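# Place clamp, handle and hex bolt on mat as pictured

## Task

Set the hose clamp, the handle and the hex bolt down on the mat so each one lies at rest with the position and orientation shown in the reference image "manual". All three must sit entirely within the mat, no other object may be on the mat, and nothing may be tipped over.

## Robot and tools

Robot: two Piper arms, left_arm and right_arm, each with a parallel two-finger gripper and a wrist camera. Measured base positions in the scene frame: left_arm at (-0.030, +0.205, 0) m, quat_wxyz (+1.000, 0, 0, -0.005); right_arm at (+0.021, -0.282, 0) m, quat_wxyz (+1.000, 0, 0, +0.012). A camera stand is fixed behind the arms.

Frame: every pose you send and every pose reported is in the scene frame. Its origin is at table-top height, halfway between the nominal bases; +z points up, +x points out over the table, and left_arm sits on the +y side (arm names do not match image sides). Reported hand positions and orientations may be wrong by a few centimetres, worse at long reach. A gripper's fingers extend along its own +z axis and close along its own y axis. end_effector_position is the spot between the finger pads, roughly 5 mm short of the tips.

Row layout (shared by execute_actions and move): one flat list of 16 numbers covering both arms, even when only one moves. First left_arm: x, y, z (metres, absolute target for end_effector_position), qw, qx, qy, qz (absolute target orientation, w first), opening; then the same eight for right_arm. Opening runs from -1 (closed) to +1 (fully open, 0.070 m); going fully open to closed takes about 1.0 s or more. To hold an arm still, resend the exact pose and opening from the last result taken before it began resting; to keep an orientation, repeat the same quaternion in every row, not the drifted reported one. Any opening number is a live command, so 0 means half-open.

execute_actions(actions, cameras): actions is a list of actions; each action is a table of up to 15 rows, each row one 1/30 s step, a short table repeating its final row to fill 15 steps. Each target position must lie within 0.6 m of that gripper's current position along each of the gripper's own axes, or the action is rejected for both arms; if the first action fails this against the latest reported state, or any action is malformed, the whole call is rejected. The controller limits each step's orientation change to 32 degrees from the measured one and favours position when it cannot get both, so a pose may need more than one action; check "Hand target" and "Tool commands" in the result. An empty actions list returns a full state with all cameras.

move(target, speed, blend, opening_speed, grip_force, blocking, cameras): drives each gripper in a straight line from its Hand target to an absolute pose. target is one 16-number row or a list of up to 15 such rows (a waypoint path sharing 10 s in total; no 0.6 m rule). speed: m/s, 0.002 to 2.2, default 0.25 (rotation up to twice that in rad/s); one value or one per waypoint. blend: corner rounding radius in m per waypoint; 0 means stop at each. opening_speed: rate of opening change per second on the -1..+1 scale, at least 0.2. grip_force: newtons per pad, 5 to 20, one value or one per arm; persists. blocking=false returns after about 0.5 s while the move continues; a new move replaces it. Paths ignore obstacles and the other arm; faster moves lag, overshoot and hit harder. Avoid paths passing near an arm's own base. The result adds a "move:" line: done, off_target, moving, held or fault, plus limits such as paced (pose clipped) or held (steps withheld). Neither done nor off_target tells you about contact.

wait(seconds 0 to 10, cameras): holds current commands; a running move keeps going. stop(cameras): brakes a running move. zoom_image(camera, region [x0, y0, x1, y1] in pixels, max 504 by 504): enlarges part of the newest image from cam_high, cam_left_wrist or cam_right_wrist (each 672x504). show_instructions: shows the reference image(s). read_manual(section="licences"): licence text only. finished_scene(scene): ends the current scene, giving its number; irreversible, and the goal must hold without the robot.

Gripping: grip_measured uses the command scale. To hold a part, command about 0.05 below the reading at first contact for full force, less for a lighter grip. Parts under about 2 mm wide get reduced force.

Safety: a joint reaching its contact-torque limit (waist, shoulder, elbow 21.6 N m; forearm roll, wrist pitch, wrist roll 7.52 N m, though these wrist motors only deliver about 4 N m) halts that arm for 10 s. Motors overheat from holding loads, stretched poses or pushing at unreachable targets; MOTOR HOT appears at 65 °C and at 80 °C the arm goes limp for 30 to 60 s. A clearance check blocks commands bringing the arms too close, but not fingers closing into the other arm; arm-to-arm hits or one gripper clamping the other's fingers can fail the task. Do not drop parts, release moving parts, slam into the table or heavy objects, or let anything leave the table. Loose objects may occasionally be nudged by outside pushes.

Each tool is called in YAML: its name, and indented under it one key for each argument.

Reference images:

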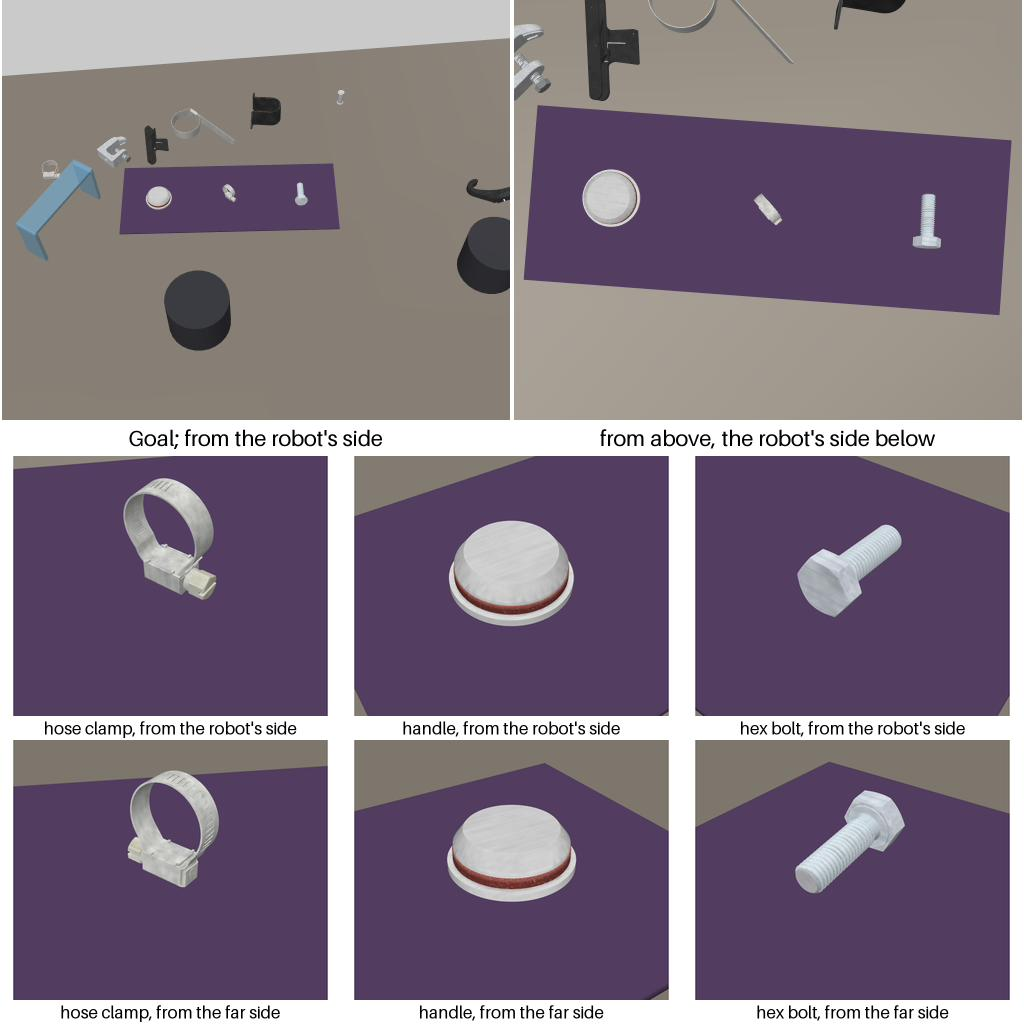

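## Session

execute_actions:
  actions: []

Scene clock: 0.00 s.
left_arm: end_effector_position=(+0.0365, +0.0106, +0.1425) grip_measured=+1.00 end_effector_quat_wxyz=(+0.067, +0.663, +0.742, -0.075) | right_arm: end_effector_position=(+0.3780, -0.2971, +0.2133) grip_measured=+0.98 end_effector_quat_wxyz=(+0.284, -0.034, +0.944, +0.166)
Joint positions: left_arm=[-1.145 1.135 -0.819 -0.088 1.16 0.332 0.07] | right_arm=[-0.38 1.455 -1.197 0.611 1.043 -0.646 0.069]
Joint torques (N m): no reading
Motor temperatures (°C): left_arm=[34 33 33 31 37 34] | right_arm=[33 35 37 35 37 35]
Hand target: left_arm +0.0365, +0.0106, +0.1425; +0.067, +0.663, +0.742, -0.075 | right_arm +0.3780, -0.2971, +0.2133; +0.284, -0.034, +0.944, +0.166
Tool commands: left_gripper/opening=+1.0 right_gripper/opening=+1.0

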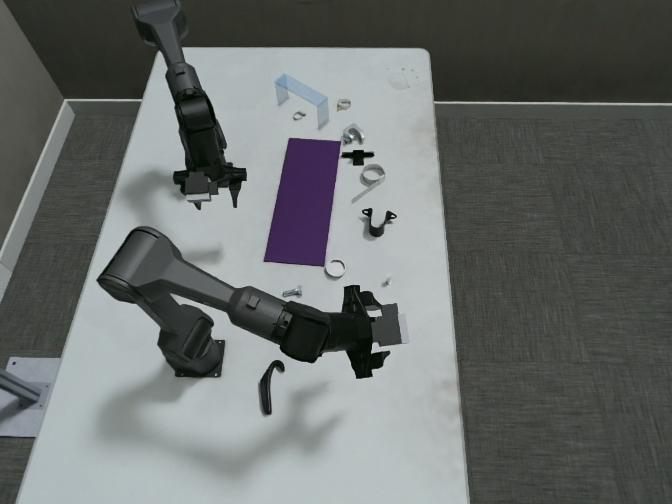

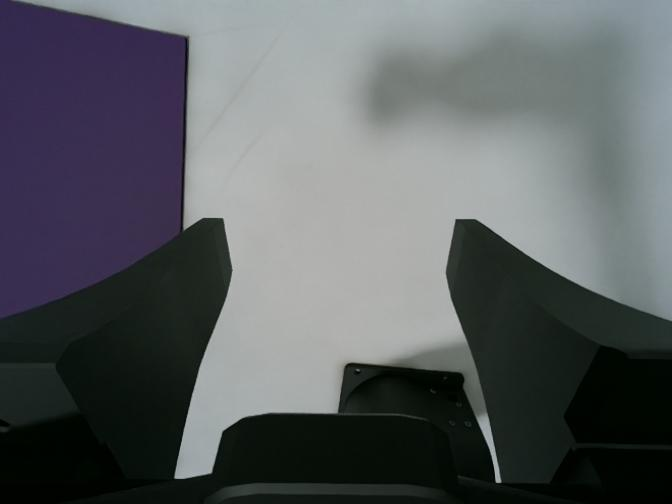

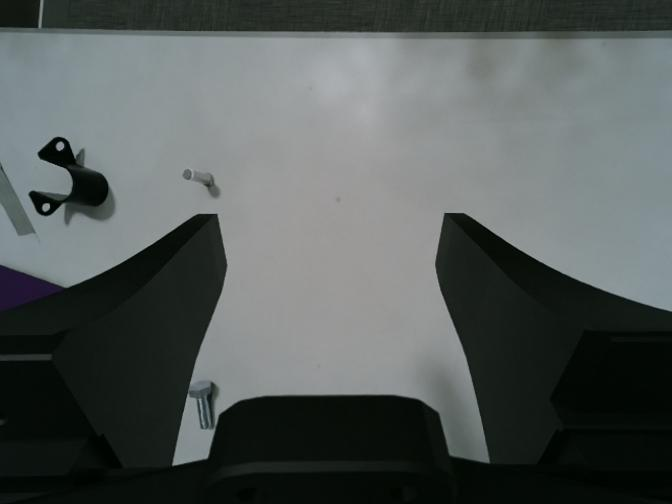

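zoom_image:
  camera: "cam_high"
  region: [260, 60, 440, 195]

zoom_image:
  camera: "cam_high"
  region: [250, 190, 430, 325]

zoom_image:
  camera: "cam_right_wrist"
  region: [0, 130, 260, 440]

show_instructions:

Scaled by 2.800 from the camera's 672x504 image, which has a finer 960x720 frame.

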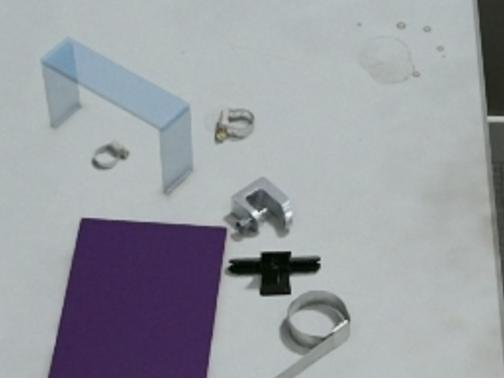

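Scaled by 2.800 from the camera's 672x504 image, which has a finer 960x720 frame.

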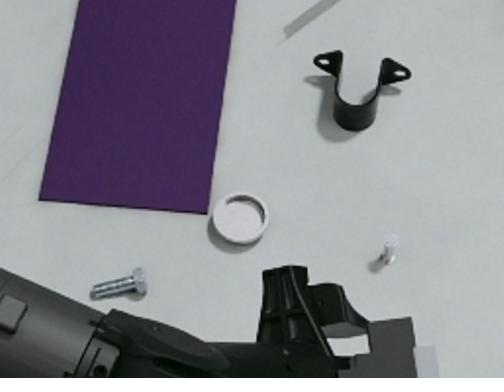

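Scaled by 1.626 from the camera's 672x504 image, which has a finer 960x720 frame.

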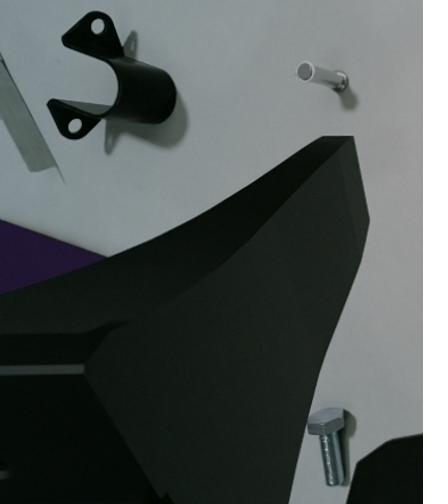

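Reference images for this scene: manual.

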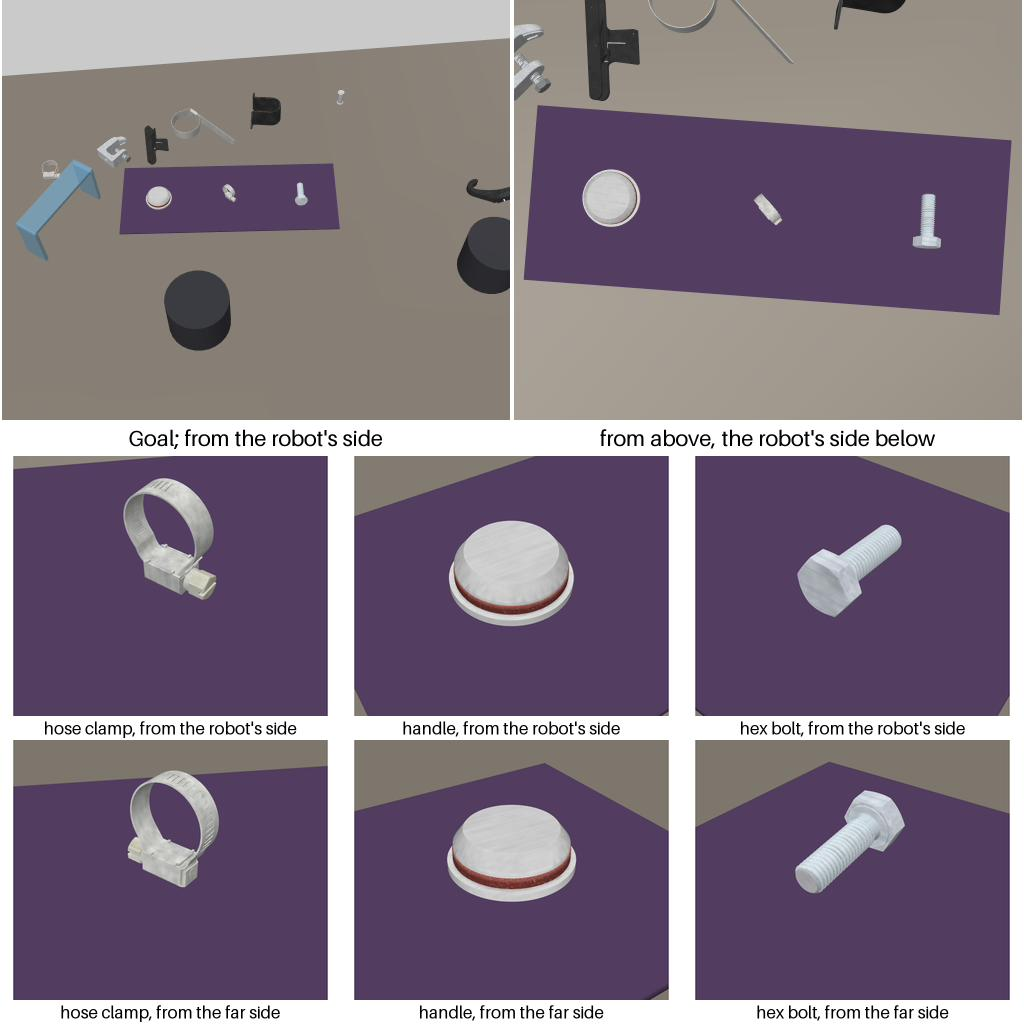

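move:
  target:
    - [0.24,0.13,0.22,0,0.135,0.991,0,1,0.25,-0.12,0.22,0,-0.3007,0.9537,0,1]
    - [0.166,0.37,0.2,0,-0.357,0.934,0,1,0.25,-0.12,0.22,0,-0.3007,0.9537,0,1]
  blend: [0.08,0]
  speed: 0.45
  cameras: ["all"]

Scene clock: 11.40 s.
left_arm: end_effector_position=(+0.1662, +0.3704, +0.1992) grip_measured=+1.00 end_effector_quat_wxyz=(+0.143, -0.353, +0.923, +0.049) | right_arm: end_effector_position=(+0.2501, -0.1197, +0.2194) grip_measured=+0.98 end_effector_quat_wxyz=(+0.170, -0.296, +0.938, +0.055)
Joint positions: left_arm=[0.708 1.218 -1.082 0 1.219 -0.032 0.07] | right_arm=[0.591 1.266 -1.183 0.001 1.216 0.005 0.069]
Joint torques (N m): left_arm=[0.24 -2.58 -4.29 -0.03 -0.08 0.1] | right_arm=[-0.45 -4.69 -3.29 -0.15 -0.11 -0.21]
Hand target: left_arm +0.1661, +0.3701, +0.1994; +0.143, -0.353, +0.923, +0.049 | right_arm +0.2501, -0.1199, +0.2195; +0.170, -0.296, +0.938, +0.055
Off the commanded pose: left_arm 0.001 m, 17 deg | right_arm 0.001 m, 21 deg.
joint sent to its limit (left arm) — joint 5 (wrist pitch), upper limit. The joint targets are off in orientation, not in position.
joint sent to its limit (right arm) — joint 5 (wrist pitch), upper limit. The joint targets are off in orientation, not in position.
move: off_target (left_arm, right_arm)
camera_calibration:
cam_left_wrist: T_world_to_cam=[[0.663833, -0.747867, 0.0044892, 0.165962], [-0.714278, -0.632216, 0.300183, 0.293336], [-0.221659, -0.202478, -0.953871, 0.429319], [0, 0, 0, 1]] pos_world=[0.194515, 0.396497, 0.320716]
cam_right_wrist: T_world_to_cam=[[0.567669, -0.823251, -0.00304661, -0.24045], [-0.797529, -0.550842, 0.246009, 0.0801331], [-0.204206, -0.137222, -0.969263, 0.366306], [0, 0, 0, 1]] pos_world=[0.275206, -0.103545, 0.3346]

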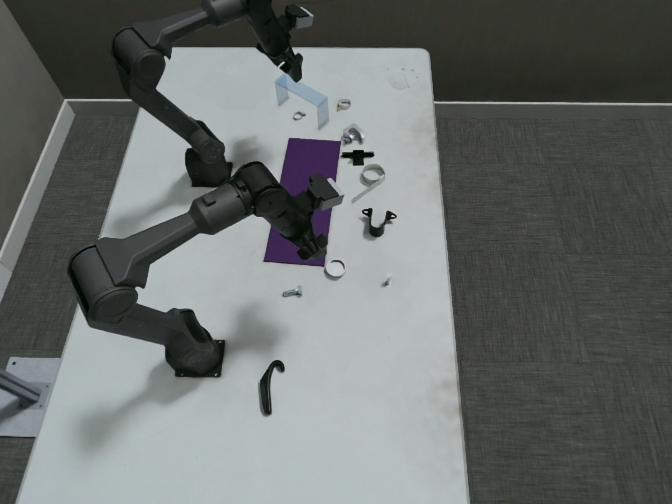

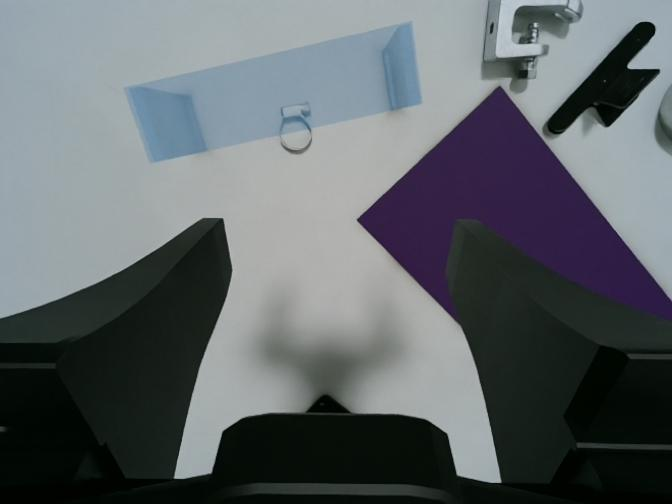

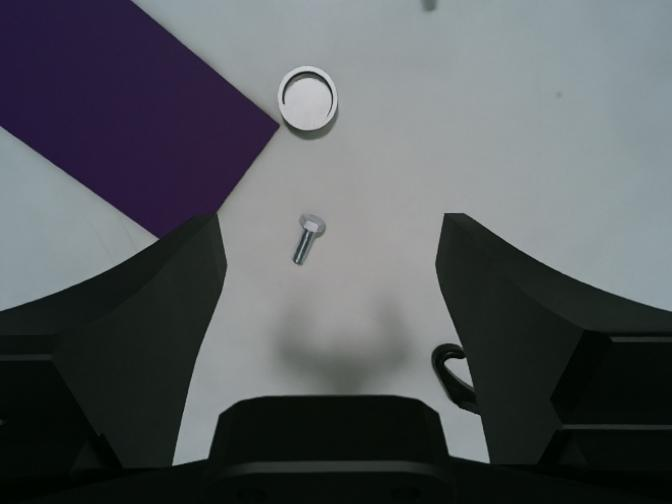

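zoom_image:
  camera: "cam_left_wrist"
  region: [110, 10, 430, 190]

zoom_image:
  camera: "cam_right_wrist"
  region: [220, 50, 400, 290]

Scaled by 1.575 from the camera's 672x504 image, which has a finer 960x720 frame.

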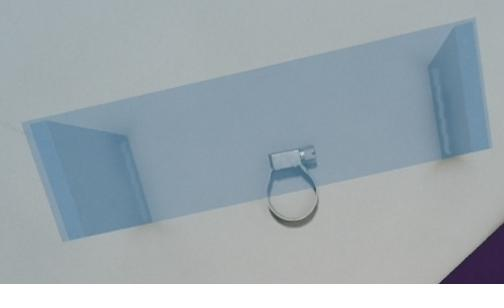

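Scaled by 2.100 from the camera's 672x504 image, which has a finer 960x720 frame.

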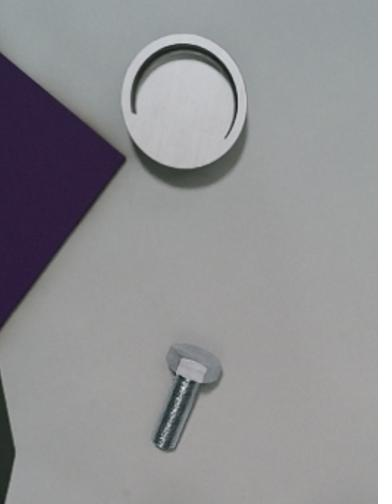

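move:
  target: [0.135,0.3736,0.06,0.2778,-0.3650,0.8811,0.1151,0.43,0.2,-0.123,0.09,0,-0.1357,0.9908,0,0.2]
  speed: 0.35
  cameras: ["all"]

Scene clock: 20.37 s.
left_arm: end_effector_position=(+0.1353, +0.3736, +0.0601) grip_measured=+0.43 end_effector_quat_wxyz=(+0.278, -0.365, +0.881, +0.115) | right_arm: end_effector_position=(+0.2000, -0.1231, +0.0899) grip_measured=+0.20 end_effector_quat_wxyz=(+0.000, -0.135, +0.991, +0.000)
Joint positions: left_arm=[0.813 1.102 -0.286 -0.046 0.23 0.061 0.05] | right_arm=[0.701 1.459 -0.892 0 1.091 0.454 0.042]
Joint torques (N m): left_arm=[0.73 -1.08 -3.71 0.07 -0.56 -0.01] | right_arm=[-0.44 -6.25 -2.94 -0.11 0.13 -0.13]
Hand target: left_arm +0.1350, +0.3736, +0.0600; +0.278, -0.365, +0.881, +0.115 | right_arm +0.2000, -0.1230, +0.0900; +0.000, -0.136, +0.991, +0.000
Off the commanded pose: left_arm 0.000 m, 0 deg | right_arm 0.000 m, 0 deg.
move: done
camera_calibration:
cam_left_wrist: T_world_to_cam=[[0.705537, -0.708647, -0.00612539, 0.169905], [-0.708672, -0.705526, -0.00420066, 0.360054], [-0.00134483, 0.00730461, -0.999972, 0.185124], [0, 0, 0, 1]] pos_world=[0.135535, 0.373078, 0.187672]
cam_right_wrist: T_world_to_cam=[[0.26072, -0.965413, 0.00152338, -0.171642], [-0.792602, -0.213149, 0.571269, 0.0814953], [-0.551186, -0.150149, -0.820761, 0.284559], [0, 0, 0, 1]] pos_world=[0.266189, -0.105609, 0.187261]

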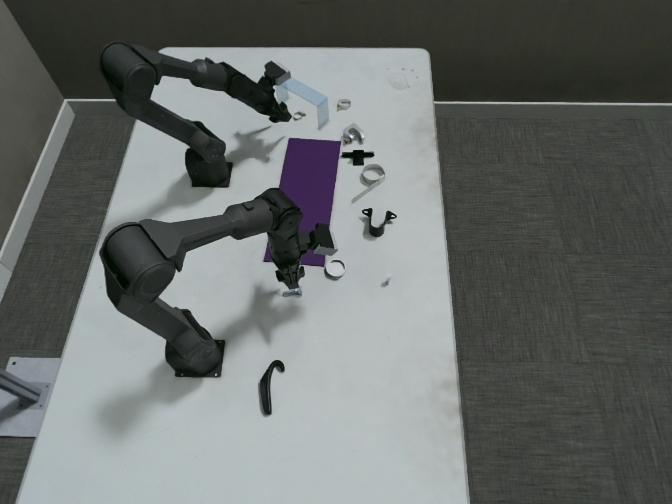

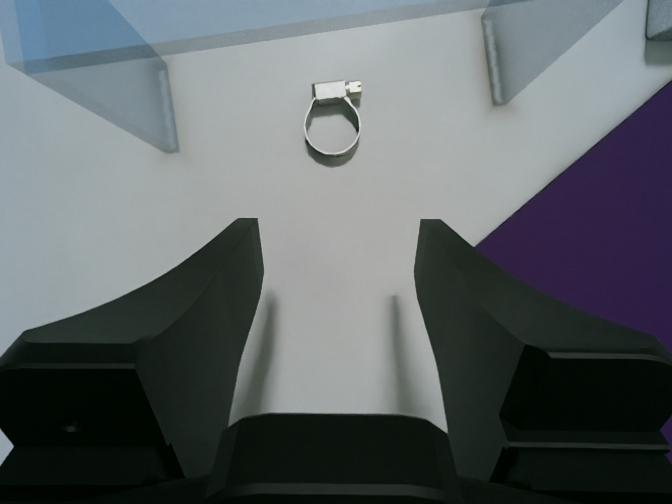

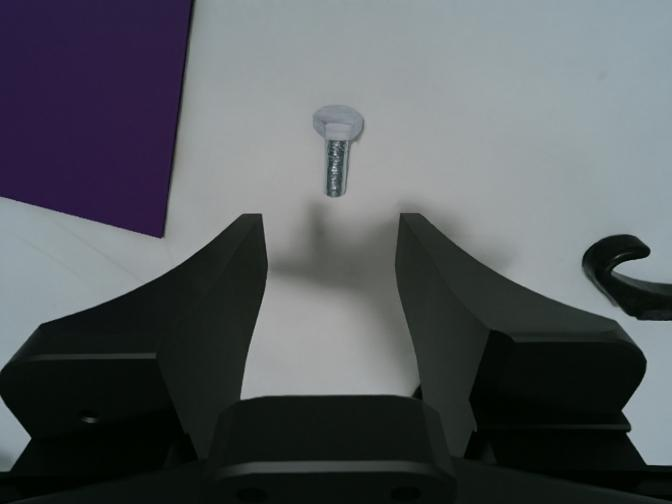

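move:
  target:
    - [0.1776,0.4172,0.014,0.2714,-0.4106,0.8608,0.1295,0.43,0.197,-0.1253,0.009,0,-0.1132,0.9936,0,0.2]
    - [0.1776,0.4172,0.014,0.2714,-0.4106,0.8608,0.1295,-0.36,0.197,-0.1253,0.009,0,-0.1132,0.9936,0,-0.82]
  speed: 0.15
  opening_speed: 1.2
  grip_force: 12
  cameras: ["all"]

Scene clock: 24.60 s.
left_arm: end_effector_position=(+0.1776, +0.4173, +0.0141) grip_measured=-0.30 end_effector_quat_wxyz=(+0.272, -0.411, +0.861, +0.130) | right_arm: end_effector_position=(+0.1971, -0.1251, +0.0091) grip_measured=-0.73 end_effector_quat_wxyz=(+0.000, -0.113, +0.994, +0.000)
Joint positions: left_arm=[0.734 1.549 -0.384 -0.709 -0.147 0.568 0.025] | right_arm=[0.703 1.619 -0.691 0 0.729 0.5 0.009]
Joint torques (N m): left_arm=[0.16 -2.5 -3.59 0 -0.36 0.19] | right_arm=[-0.69 -3.99 -0.43 -0.19 0.21 -0.11]
Hand target: left_arm +0.1776, +0.4172, +0.0140; +0.271, -0.411, +0.861, +0.130 | right_arm +0.1970, -0.1253, +0.0090; +0.000, -0.113, +0.994, +0.000
Off the commanded pose: left_arm 0.000 m, 0 deg | right_arm 0.000 m, 0 deg.
grip_force (N): 12, 12
move: done
camera_calibration:
cam_left_wrist: T_world_to_cam=[[0.776426, -0.630179, -0.00607488, 0.125444], [-0.630203, -0.776421, -0.0037508, 0.43622], [-0.00235299, 0.00674063, -0.999975, 0.139177], [0, 0, 0, 1]] pos_world=[0.177837, 0.416804, 0.141572]
cam_right_wrist: T_world_to_cam=[[0.217297, -0.976105, 0.00125192, -0.16552], [-0.801723, -0.177745, 0.570655, 0.131139], [-0.556796, -0.125005, -0.821189, 0.220641], [0, 0, 0, 1]] pos_world=[0.263956, -0.110674, 0.10656]

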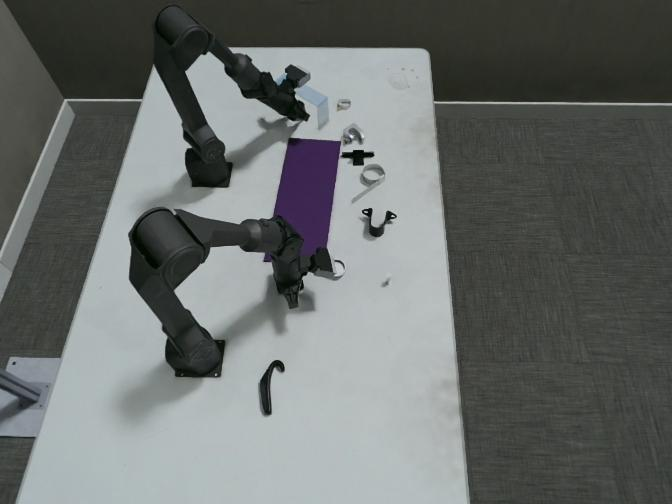

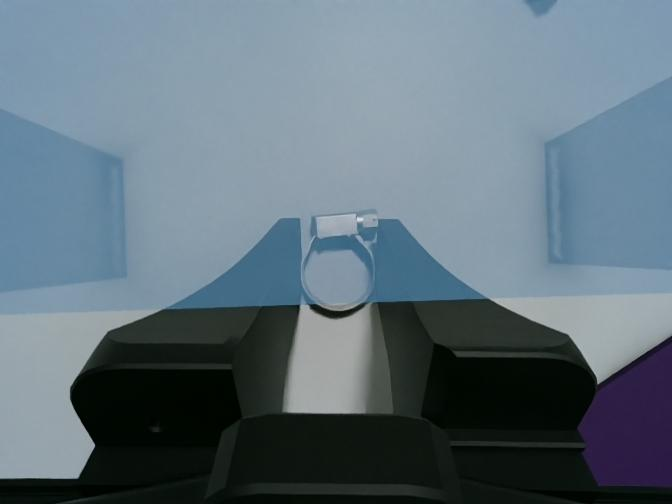

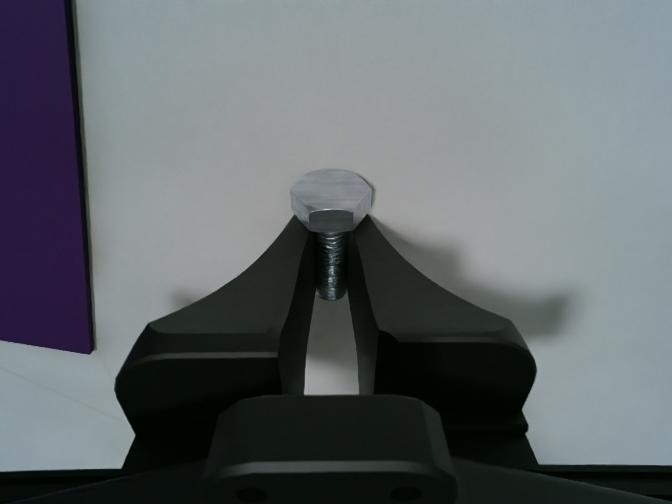

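move:
  target:
    - [0.1754,0.4144,0.024,0.2714,-0.4106,0.8608,0.1295,-0.36,0.197,-0.1253,0.05,0,-0.1132,0.9936,0,-0.82]
    - [0.1336,0.3628,0.05,0.2714,-0.4106,0.8608,0.1295,-0.36,0.185,-0.05,0.08,0,-0.743,0.669,0,-0.82]
    - [0.215,0.26,0.05,0.2714,-0.4106,0.8608,0.1295,-0.36,0.172,0.04,0.05,0,-1,0.00785,0,-0.82]
    - [0.215,0.26,0.0175,0.2714,-0.4106,0.8608,0.1295,-0.36,0.172,0.04,0.012,0,-1,0.00785,0,-0.82]
  speed: [0.15,0.45,0.45,0.12]
  blend: [0.01,0.02,0.01,0]
  cameras: ["all"]

Scene clock: 29.87 s.
left_arm: end_effector_position=(+0.2151, +0.2602, +0.0168) grip_measured=-0.30 end_effector_quat_wxyz=(+0.303, -0.400, +0.857, +0.115) | right_arm: end_effector_position=(+0.1719, +0.0398, +0.0125) grip_measured=-0.73 end_effector_quat_wxyz=(+0.000, +1.000, -0.008, +0.000)
Joint positions: left_arm=[-0.268 1.524 -0.327 -1.739 -0.58 0.724 0.025] | right_arm=[1.108 1.961 -1.22 -0.001 0.917 -1.994 0.009]
Joint torques (N m): left_arm=[0.6 -2.8 -2.79 0.04 -0.59 0.18] | right_arm=[-0.65 -5.95 -1.69 -0.02 -0.65 -0.2]
Hand target: left_arm +0.2150, +0.2603, +0.0170; +0.303, -0.400, +0.857, +0.115 | right_arm +0.1720, +0.0400, +0.0120; +0.000, +1.000, -0.008, +0.000
Off the commanded pose: left_arm 0.001 m, 4 deg | right_arm 0.001 m, 0 deg.
joint sent to its limit (left arm) — joint 4 (forearm roll), lower limit. The joint targets are off in orientation, not in position.
grip_force (N): 12, 12
move: off_target (left_arm)
camera_calibration:
cam_left_wrist: T_world_to_cam=[[0.755251, -0.654323, 0.0381809, 0.00743173], [-0.652476, -0.756094, -0.0509667, 0.33823], [0.062217, 0.0135805, -0.99797, 0.127382], [0, 0, 0, 1]] pos_world=[0.207149, 0.258866, 0.144078]
cam_right_wrist: T_world_to_cam=[[0.0224961, 0.999746, 0.00140392, -0.0442443], [0.820464, -0.0192643, 0.571374, -0.146812], [0.571255, -0.0117018, -0.820689, 0.0315761], [0, 0, 0, 1]] pos_world=[0.103411, 0.0417743, 0.109861]

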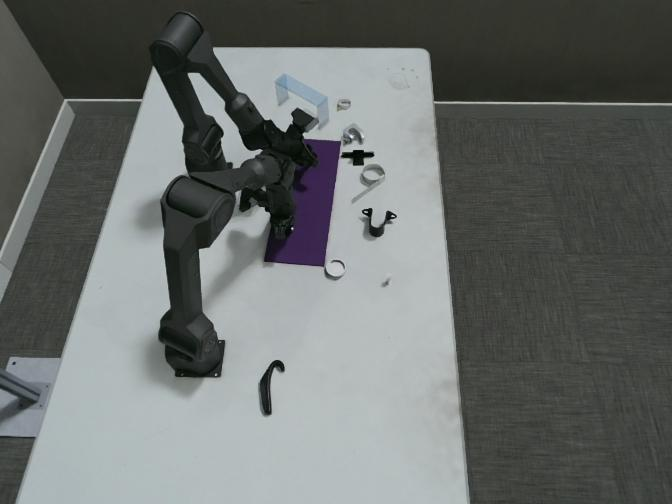

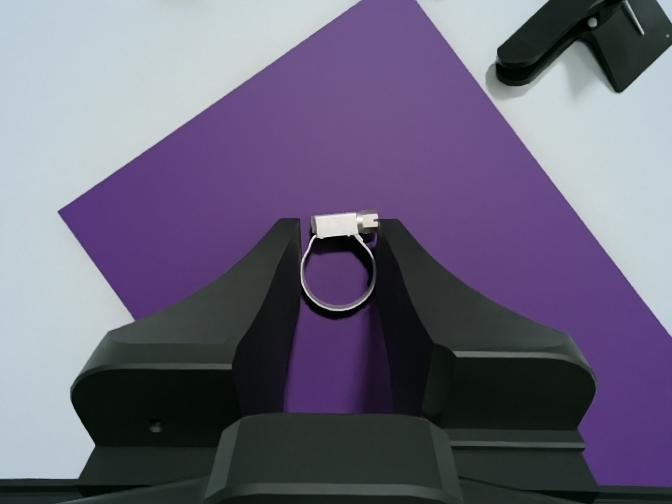

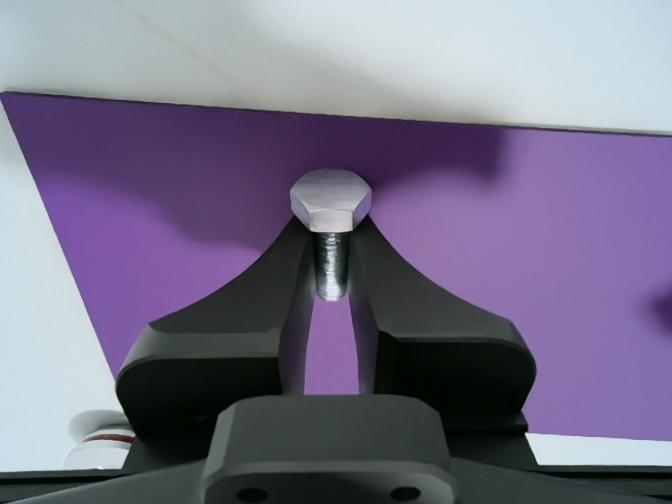

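move:
  target:
    - [0.2151,0.2602,0.0170,0.303,-0.400,0.857,0.115,0.3,0.172,0.04,0.012,0,-1,0.00785,0,0.1]
    - [0.2,0.265,0.08,0.303,-0.400,0.857,0.115,0.3,0.172,0.04,0.055,0,-1,0.00785,0,0.1]
    - [0.13,0.40,0.2,0.0755,-0.4981,0.8627,0.0436,0.3,0.2,-0.05,0.14,0,-0.766,0.643,0,0.1]
    - [0.13,0.40,0.2,0.0755,-0.4981,0.8627,0.0436,0.3,0.1835,0.221,0.09,0.3454,-0.3977,0.8339,0.1648,0.43]
  speed: [0.1,0.2,0.45,0.5]
  blend: [0,0.015,0.03,0]
  opening_speed: 1.5
  cameras: ["all"]

Scene clock: 36.10 s.
left_arm: end_effector_position=(+0.1302, +0.4003, +0.1996) grip_measured=+0.30 end_effector_quat_wxyz=(+0.486, -0.413, +0.711, +0.297) | right_arm: end_effector_position=(+0.1836, +0.2211, +0.0904) grip_measured=+0.43 end_effector_quat_wxyz=(+0.346, -0.397, +0.834, +0.165)
Joint positions: left_arm=[0.207 0.75 -0.309 -1.739 -0.818 1.437 0.046] | right_arm=[1.38 2.034 -1.401 -0.886 0.466 1.211 0.05]
Joint torques (N m): left_arm=[0.18 0.96 -5.16 0.09 -0.3 0.18] | right_arm=[0.02 -10.51 -2.84 -0.32 -0.37 -0.05]
Hand target: left_arm +0.1303, +0.4003, +0.1996; +0.486, -0.412, +0.711, +0.297 | right_arm +0.1835, +0.2210, +0.0900; +0.345, -0.398, +0.834, +0.165
Off the commanded pose: left_arm 0.001 m, 59 deg; orientation clipped | right_arm 0.000 m, 0 deg.
joint sent to its limit (left arm) — joint 4 (forearm roll), lower limit. The joint targets are off in orientation, not in position.
grip_force (N): 12, 12
move: off_target (left_arm); limits=paced
camera_calibration:
cam_left_wrist: T_world_to_cam=[[0.876164, -0.481252, -0.0270877, 0.0841821], [-0.409715, -0.713965, -0.567791, 0.452777], [0.253911, 0.508577, -0.822727, 0.0550709], [0, 0, 0, 1]] pos_world=[0.0977691, 0.335772, 0.304672]
cam_right_wrist: T_world_to_cam=[[0.772777, -0.634663, -0.00431226, -0.00170098], [-0.6252, -0.760051, -0.177334, 0.299421], [0.10927, 0.139736, -0.984141, 0.157008], [0, 0, 0, 1]] pos_world=[0.171356, 0.204556, 0.207608]

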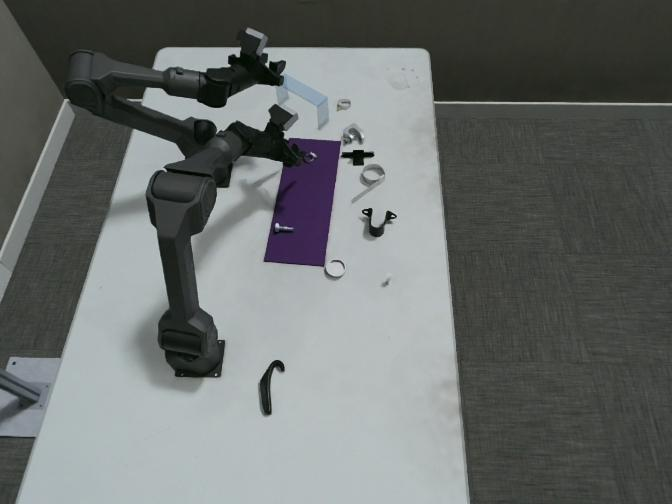

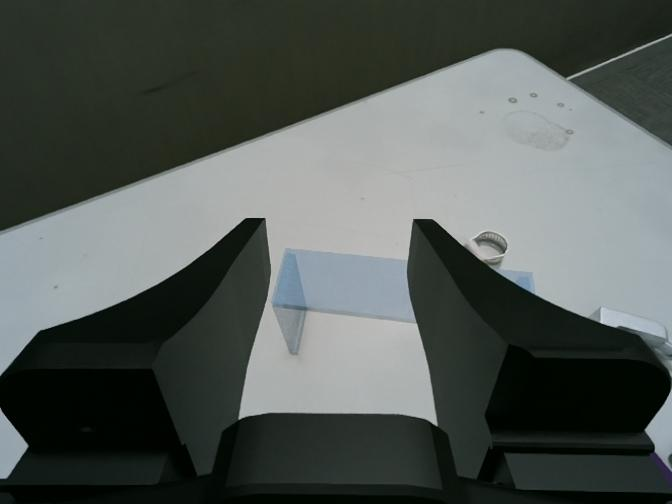

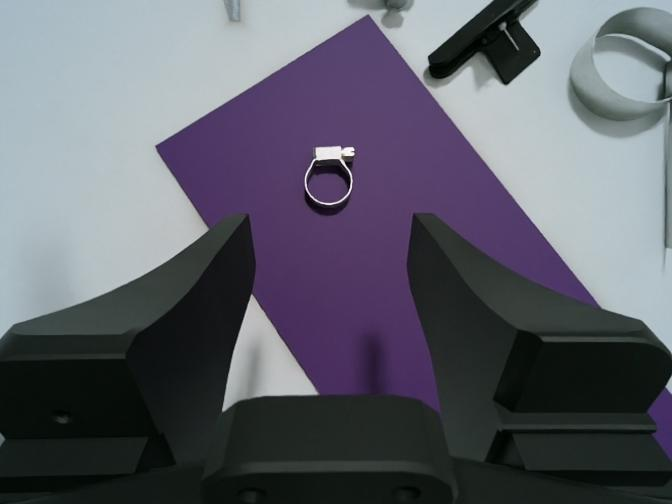

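move:
  target:
    - [0.241,0.406,0.204,0.5646,-0.1426,0.8006,0.0998,0.3,0.2145,0.2652,0.015,0.3765,-0.4115,0.8075,0.1919,0.43]
    - [0.241,0.406,0.204,0.5646,-0.1426,0.8006,0.0998,0.3,0.2145,0.2652,0.015,0.3765,-0.4115,0.8075,0.1919,-0.36]
    - [0.14,0.40,0.2,0.1182,-0.4190,0.8986,0.0551,0.3,0.2145,0.2652,0.10,0.3765,-0.4115,0.8075,0.1919,-0.36]
  speed: [0.2,0.1,0.35]
  opening_speed: 1.3
  cameras: ["all"]

Scene clock: 43.57 s.
left_arm: end_effector_position=(+0.1403, +0.4002, +0.1999) grip_measured=+0.30 end_effector_quat_wxyz=(+0.137, -0.418, +0.896, +0.063) | right_arm: end_effector_position=(+0.2143, +0.2653, +0.1001) grip_measured=-0.34 end_effector_quat_wxyz=(+0.377, -0.412, +0.807, +0.192)
Joint positions: left_arm=[0.855 1.227 -1.091 0.007 1.219 -0.028 0.046] | right_arm=[1.322 2.152 -1.589 -0.879 0.401 1.106 0.023]
Joint torques (N m): left_arm=[0.82 -2.4 -3.63 -0.02 -0.33 0.17] | right_arm=[-0.28 -12.53 -2.65 -0.31 -0.44 0.01]
Hand target: left_arm +0.1401, +0.4001, +0.1995; +0.137, -0.418, +0.896, +0.063 | right_arm +0.2145, +0.2652, +0.1000; +0.377, -0.412, +0.808, +0.192
Off the commanded pose: left_arm 0.000 m, 2 deg | right_arm 0.000 m, 0 deg.
joint sent to its limit (left arm) — joint 5 (wrist pitch), upper limit. The joint targets still meet the commanded pose.
grip_force (N): 12, 12
move: done; target 2's new opening was sent with right_arm's hand 0.004 m and 0 deg from that target
camera_calibration:
cam_left_wrist: T_world_to_cam=[[0.763671, -0.645593, -0.00399044, 0.152289], [-0.615036, -0.729377, 0.299566, 0.318601], [-0.196308, -0.226315, -0.954067, 0.43629], [0, 0, 0, 1]] pos_world=[0.1653, 0.429436, 0.321415]
cam_right_wrist: T_world_to_cam=[[0.805804, -0.592164, -0.00457458, -0.0156896], [-0.572471, -0.776984, -0.261865, 0.355607], [0.151512, 0.21363, -0.965094, 0.126479], [0, 0, 0, 1]] pos_world=[0.197054, 0.23999, 0.215114]

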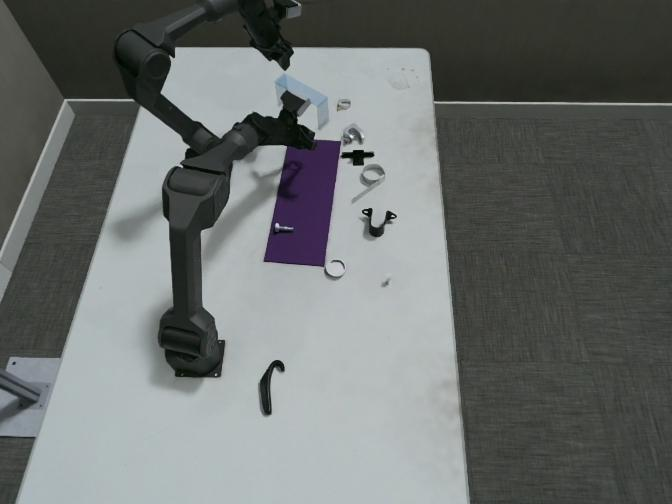

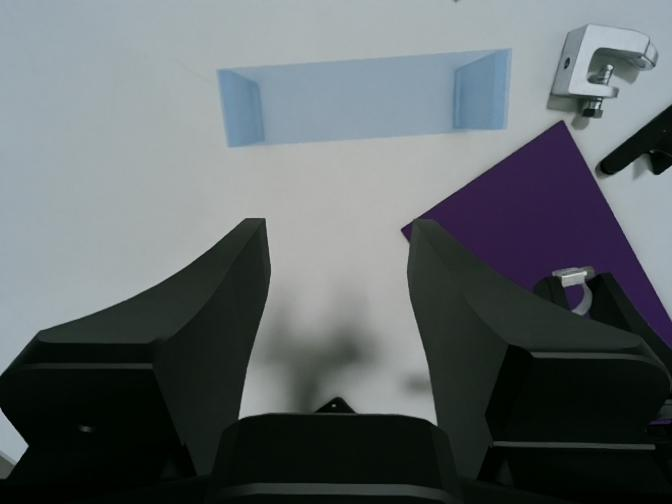

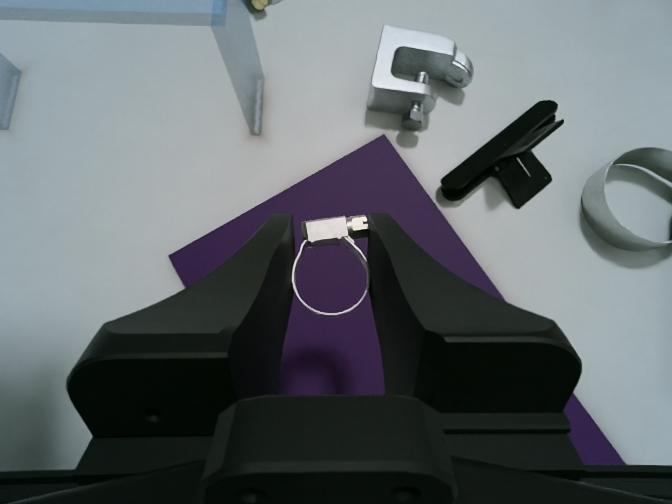

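zoom_image:
  camera: "cam_right_wrist"
  region: [250, 190, 410, 330]

Scaled by 3.150 from the camera's 672x504 image, which has a finer 960x720 frame.

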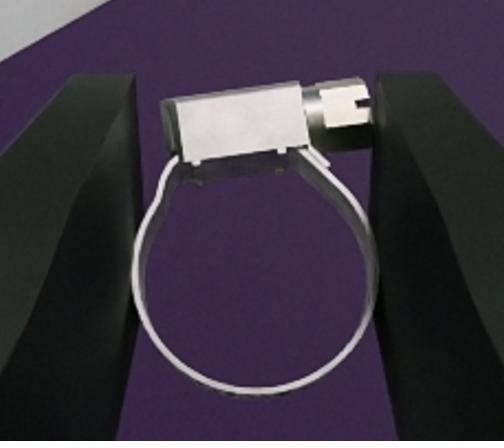

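move:
  target:
    - [0.14,0.40,0.2,0.137,-0.418,0.896,0.063,0.3,0.218,0.135,0.10,-0.3342,0.4236,0.8369,0.0922,-0.36]
    - [0.14,0.40,0.2,0.137,-0.418,0.896,0.063,0.3,0.218,0.135,0.035,-0.3342,0.4236,0.8369,0.0922,-0.36]
  speed: [0.5,0.15]
  blend: [0.01,0]
  cameras: ["all"]

Scene clock: 48.53 s.
left_arm: end_effector_position=(+0.1401, +0.4000, +0.1998) grip_measured=+0.30 end_effector_quat_wxyz=(+0.137, -0.418, +0.896, +0.063) | right_arm: end_effector_position=(+0.2178, +0.1349, +0.0345) grip_measured=-0.34 end_effector_quat_wxyz=(-0.334, +0.423, +0.837, +0.092)
Joint positions: left_arm=[0.855 1.226 -1.09 0.007 1.219 -0.028 0.045] | right_arm=[0.787 2.284 -1.665 0.776 1.189 1.39 0.023]
Joint torques (N m): left_arm=[0.84 -2.69 -4.04 -0.05 0.12 -0.02] | right_arm=[-0.36 -13.75 -2.76 0.32 0.45 -0.01]
Hand target: left_arm +0.1400, +0.4000, +0.1999; +0.138, -0.418, +0.896, +0.063 | right_arm +0.2180, +0.1350, +0.0350; -0.334, +0.424, +0.837, +0.092
Off the commanded pose: left_arm 0.000 m, 0 deg | right_arm 0.001 m, 0 deg.
joint sent to its limit (left arm) — joint 5 (wrist pitch), upper limit. The joint targets still meet the commanded pose.
grip_force (N): 12, 12
move: done
camera_calibration:
cam_left_wrist: T_world_to_cam=[[0.763671, -0.645593, -0.00399044, 0.152236], [-0.615036, -0.729377, 0.299566, 0.318394], [-0.196308, -0.226315, -0.954067, 0.436225], [0, 0, 0, 1]] pos_world=[0.1652, 0.429236, 0.321415]
cam_right_wrist: T_world_to_cam=[[-0.772368, -0.620491, 0.135789, 0.246649], [-0.0622796, 0.286732, 0.955984, -0.0575107], [-0.632114, 0.729915, -0.260107, 0.167218], [0, 0, 0, 1]] pos_world=[0.292623, 0.0474786, 0.0649817]

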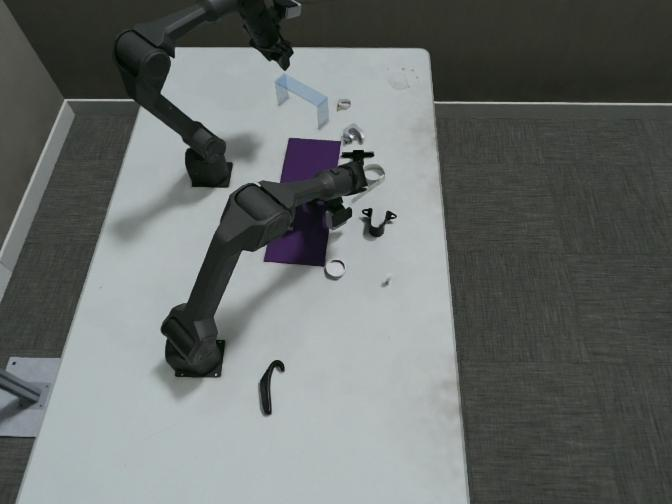

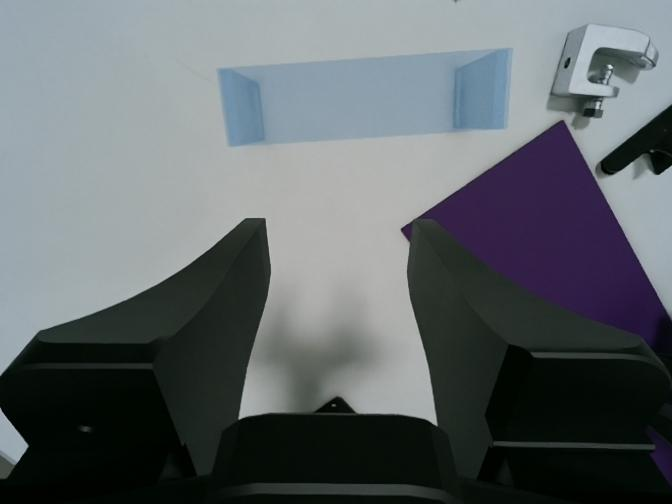

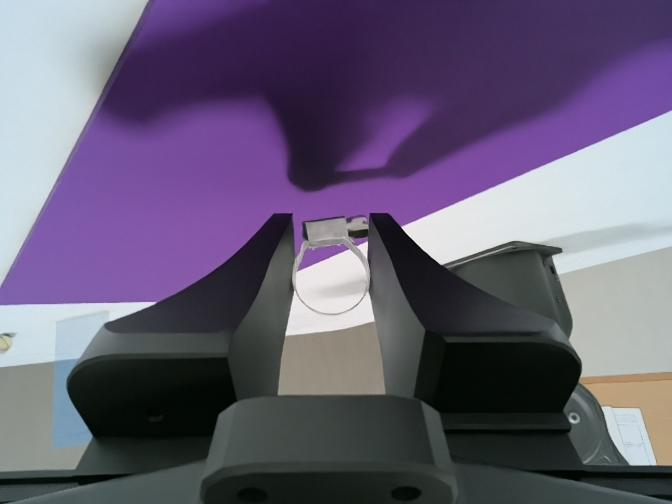

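move:
  target:
    - [0.14,0.40,0.2,0.137,-0.418,0.896,0.063,0.3,0.218,0.135,0.020,-0.3342,0.4236,0.8369,0.0922,-0.36]
  speed: 0.08
  cameras: ["cam_right_wrist"]

zoom_image:
  camera: "cam_right_wrist"
  region: [240, 120, 430, 330]

Scene clock: 49.43 s.
left_arm: end_effector_position=(+0.1401, +0.4000, +0.1998) grip_measured=+0.30 end_effector_quat_wxyz=(+0.137, -0.418, +0.896, +0.063) | right_arm: end_effector_position=(+0.2180, +0.1353, +0.0204) grip_measured=-0.34 end_effector_quat_wxyz=(-0.334, +0.423, +0.837, +0.093)
Joint positions: left_arm=[0.855 1.226 -1.09 0.007 1.219 -0.028 0.046] | right_arm=[0.787 2.308 -1.649 0.789 1.16 1.359 0.023]
Joint torques (N m): left_arm=[0.83 -2.67 -4.21 -0.05 0.17 -0.02] | right_arm=[-0.46 -11.95 -1.82 0.11 0.35 -0.01]
Hand target: left_arm +0.1400, +0.4000, +0.1999; +0.138, -0.418, +0.896, +0.063 | right_arm +0.2180, +0.1350, +0.0200; -0.334, +0.424, +0.837, +0.092
Off the commanded pose: left_arm 0.000 m, 0 deg | right_arm 0.001 m, 0 deg.
joint sent to its limit (left arm) — joint 5 (wrist pitch), upper limit. The joint targets still meet the commanded pose.
grip_force (N): 12, 12
move: done
camera_calibration:
cam_right_wrist: T_world_to_cam=[[-0.772808, -0.620315, 0.134077, 0.249053], [-0.0628684, 0.285053, 0.956448, -0.0437892], [-0.631518, 0.730722, -0.25929, 0.163112], [0, 0, 0, 1]] pos_world=[0.292726, 0.0477844, 0.0507831]
Images, in order (width x height): cam_right_wrist 672x504.

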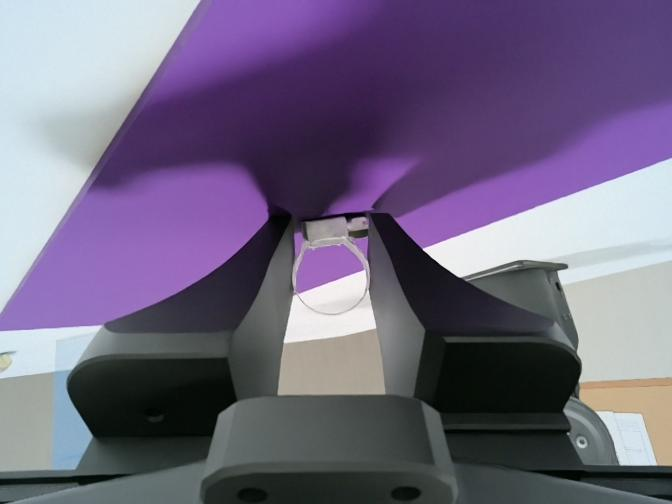

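Scaled by 2.400 from the camera's 672x504 image, which has a finer 960x720 frame.

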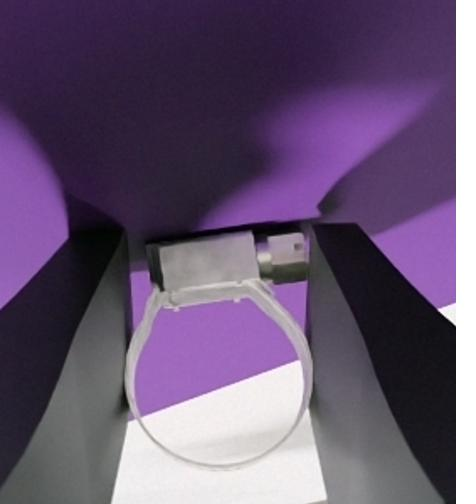

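move:
  target:
    - [0.14,0.40,0.2,0.137,-0.418,0.896,0.063,0.3,0.218,0.135,0.0185,-0.3342,0.4236,0.8369,0.0922,-0.36]
  speed: 0.05
  cameras: ["cam_right_wrist"]

zoom_image:
  camera: "cam_right_wrist"
  region: [270, 190, 410, 330]

Scene clock: 50.33 s.
left_arm: end_effector_position=(+0.1401, +0.4000, +0.1998) grip_measured=+0.30 end_effector_quat_wxyz=(+0.137, -0.418, +0.896, +0.063) | right_arm: end_effector_position=(+0.2180, +0.1353, +0.0194) grip_measured=-0.34 end_effector_quat_wxyz=(-0.334, +0.423, +0.837, +0.093)
Joint positions: left_arm=[0.855 1.226 -1.09 0.007 1.219 -0.028 0.046] | right_arm=[0.787 2.31 -1.648 0.79 1.158 1.356 0.023]
Joint torques (N m): left_arm=[0.84 -2.66 -4.38 -0.05 0.21 -0.02] | right_arm=[-0.14 -8.03 -1.06 -0.06 -0.31 -0.16]
Hand target: left_arm +0.1400, +0.4000, +0.1999; +0.138, -0.418, +0.896, +0.063 | right_arm +0.2180, +0.1350, +0.0185; -0.334, +0.424, +0.837, +0.092
Off the commanded pose: left_arm 0.000 m, 0 deg | right_arm 0.001 m, 0 deg.
joint sent to its limit (left arm) — joint 5 (wrist pitch), upper limit. The joint targets still meet the commanded pose.
grip_force (N): 12, 12
move: done
camera_calibration:
cam_right_wrist: T_world_to_cam=[[-0.772476, -0.620838, 0.133565, 0.24914], [-0.0632719, 0.284522, 0.956579, -0.0426961], [-0.631884, 0.730484, -0.259068, 0.16296], [0, 0, 0, 1]] pos_world=[0.292725, 0.0477841, 0.0497834]
Images, in order (width x height): cam_right_wrist 672x504.

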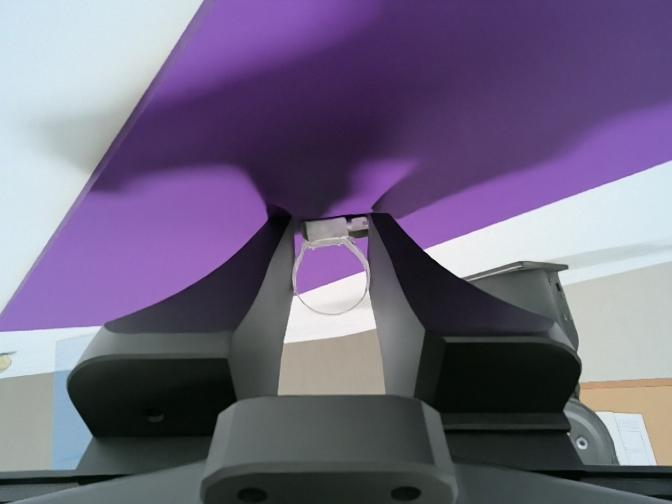

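Scaled by 3.600 from the camera's 672x504 image, which has a finer 960x720 frame.

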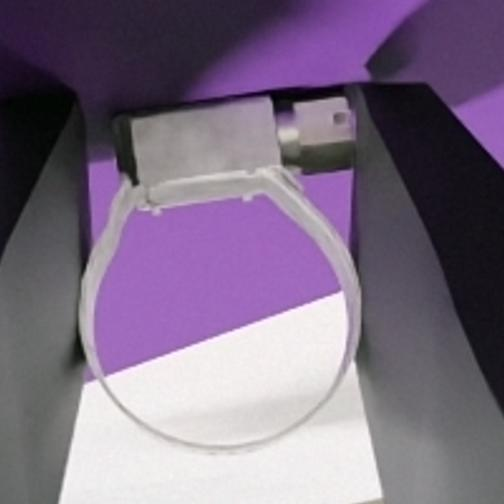

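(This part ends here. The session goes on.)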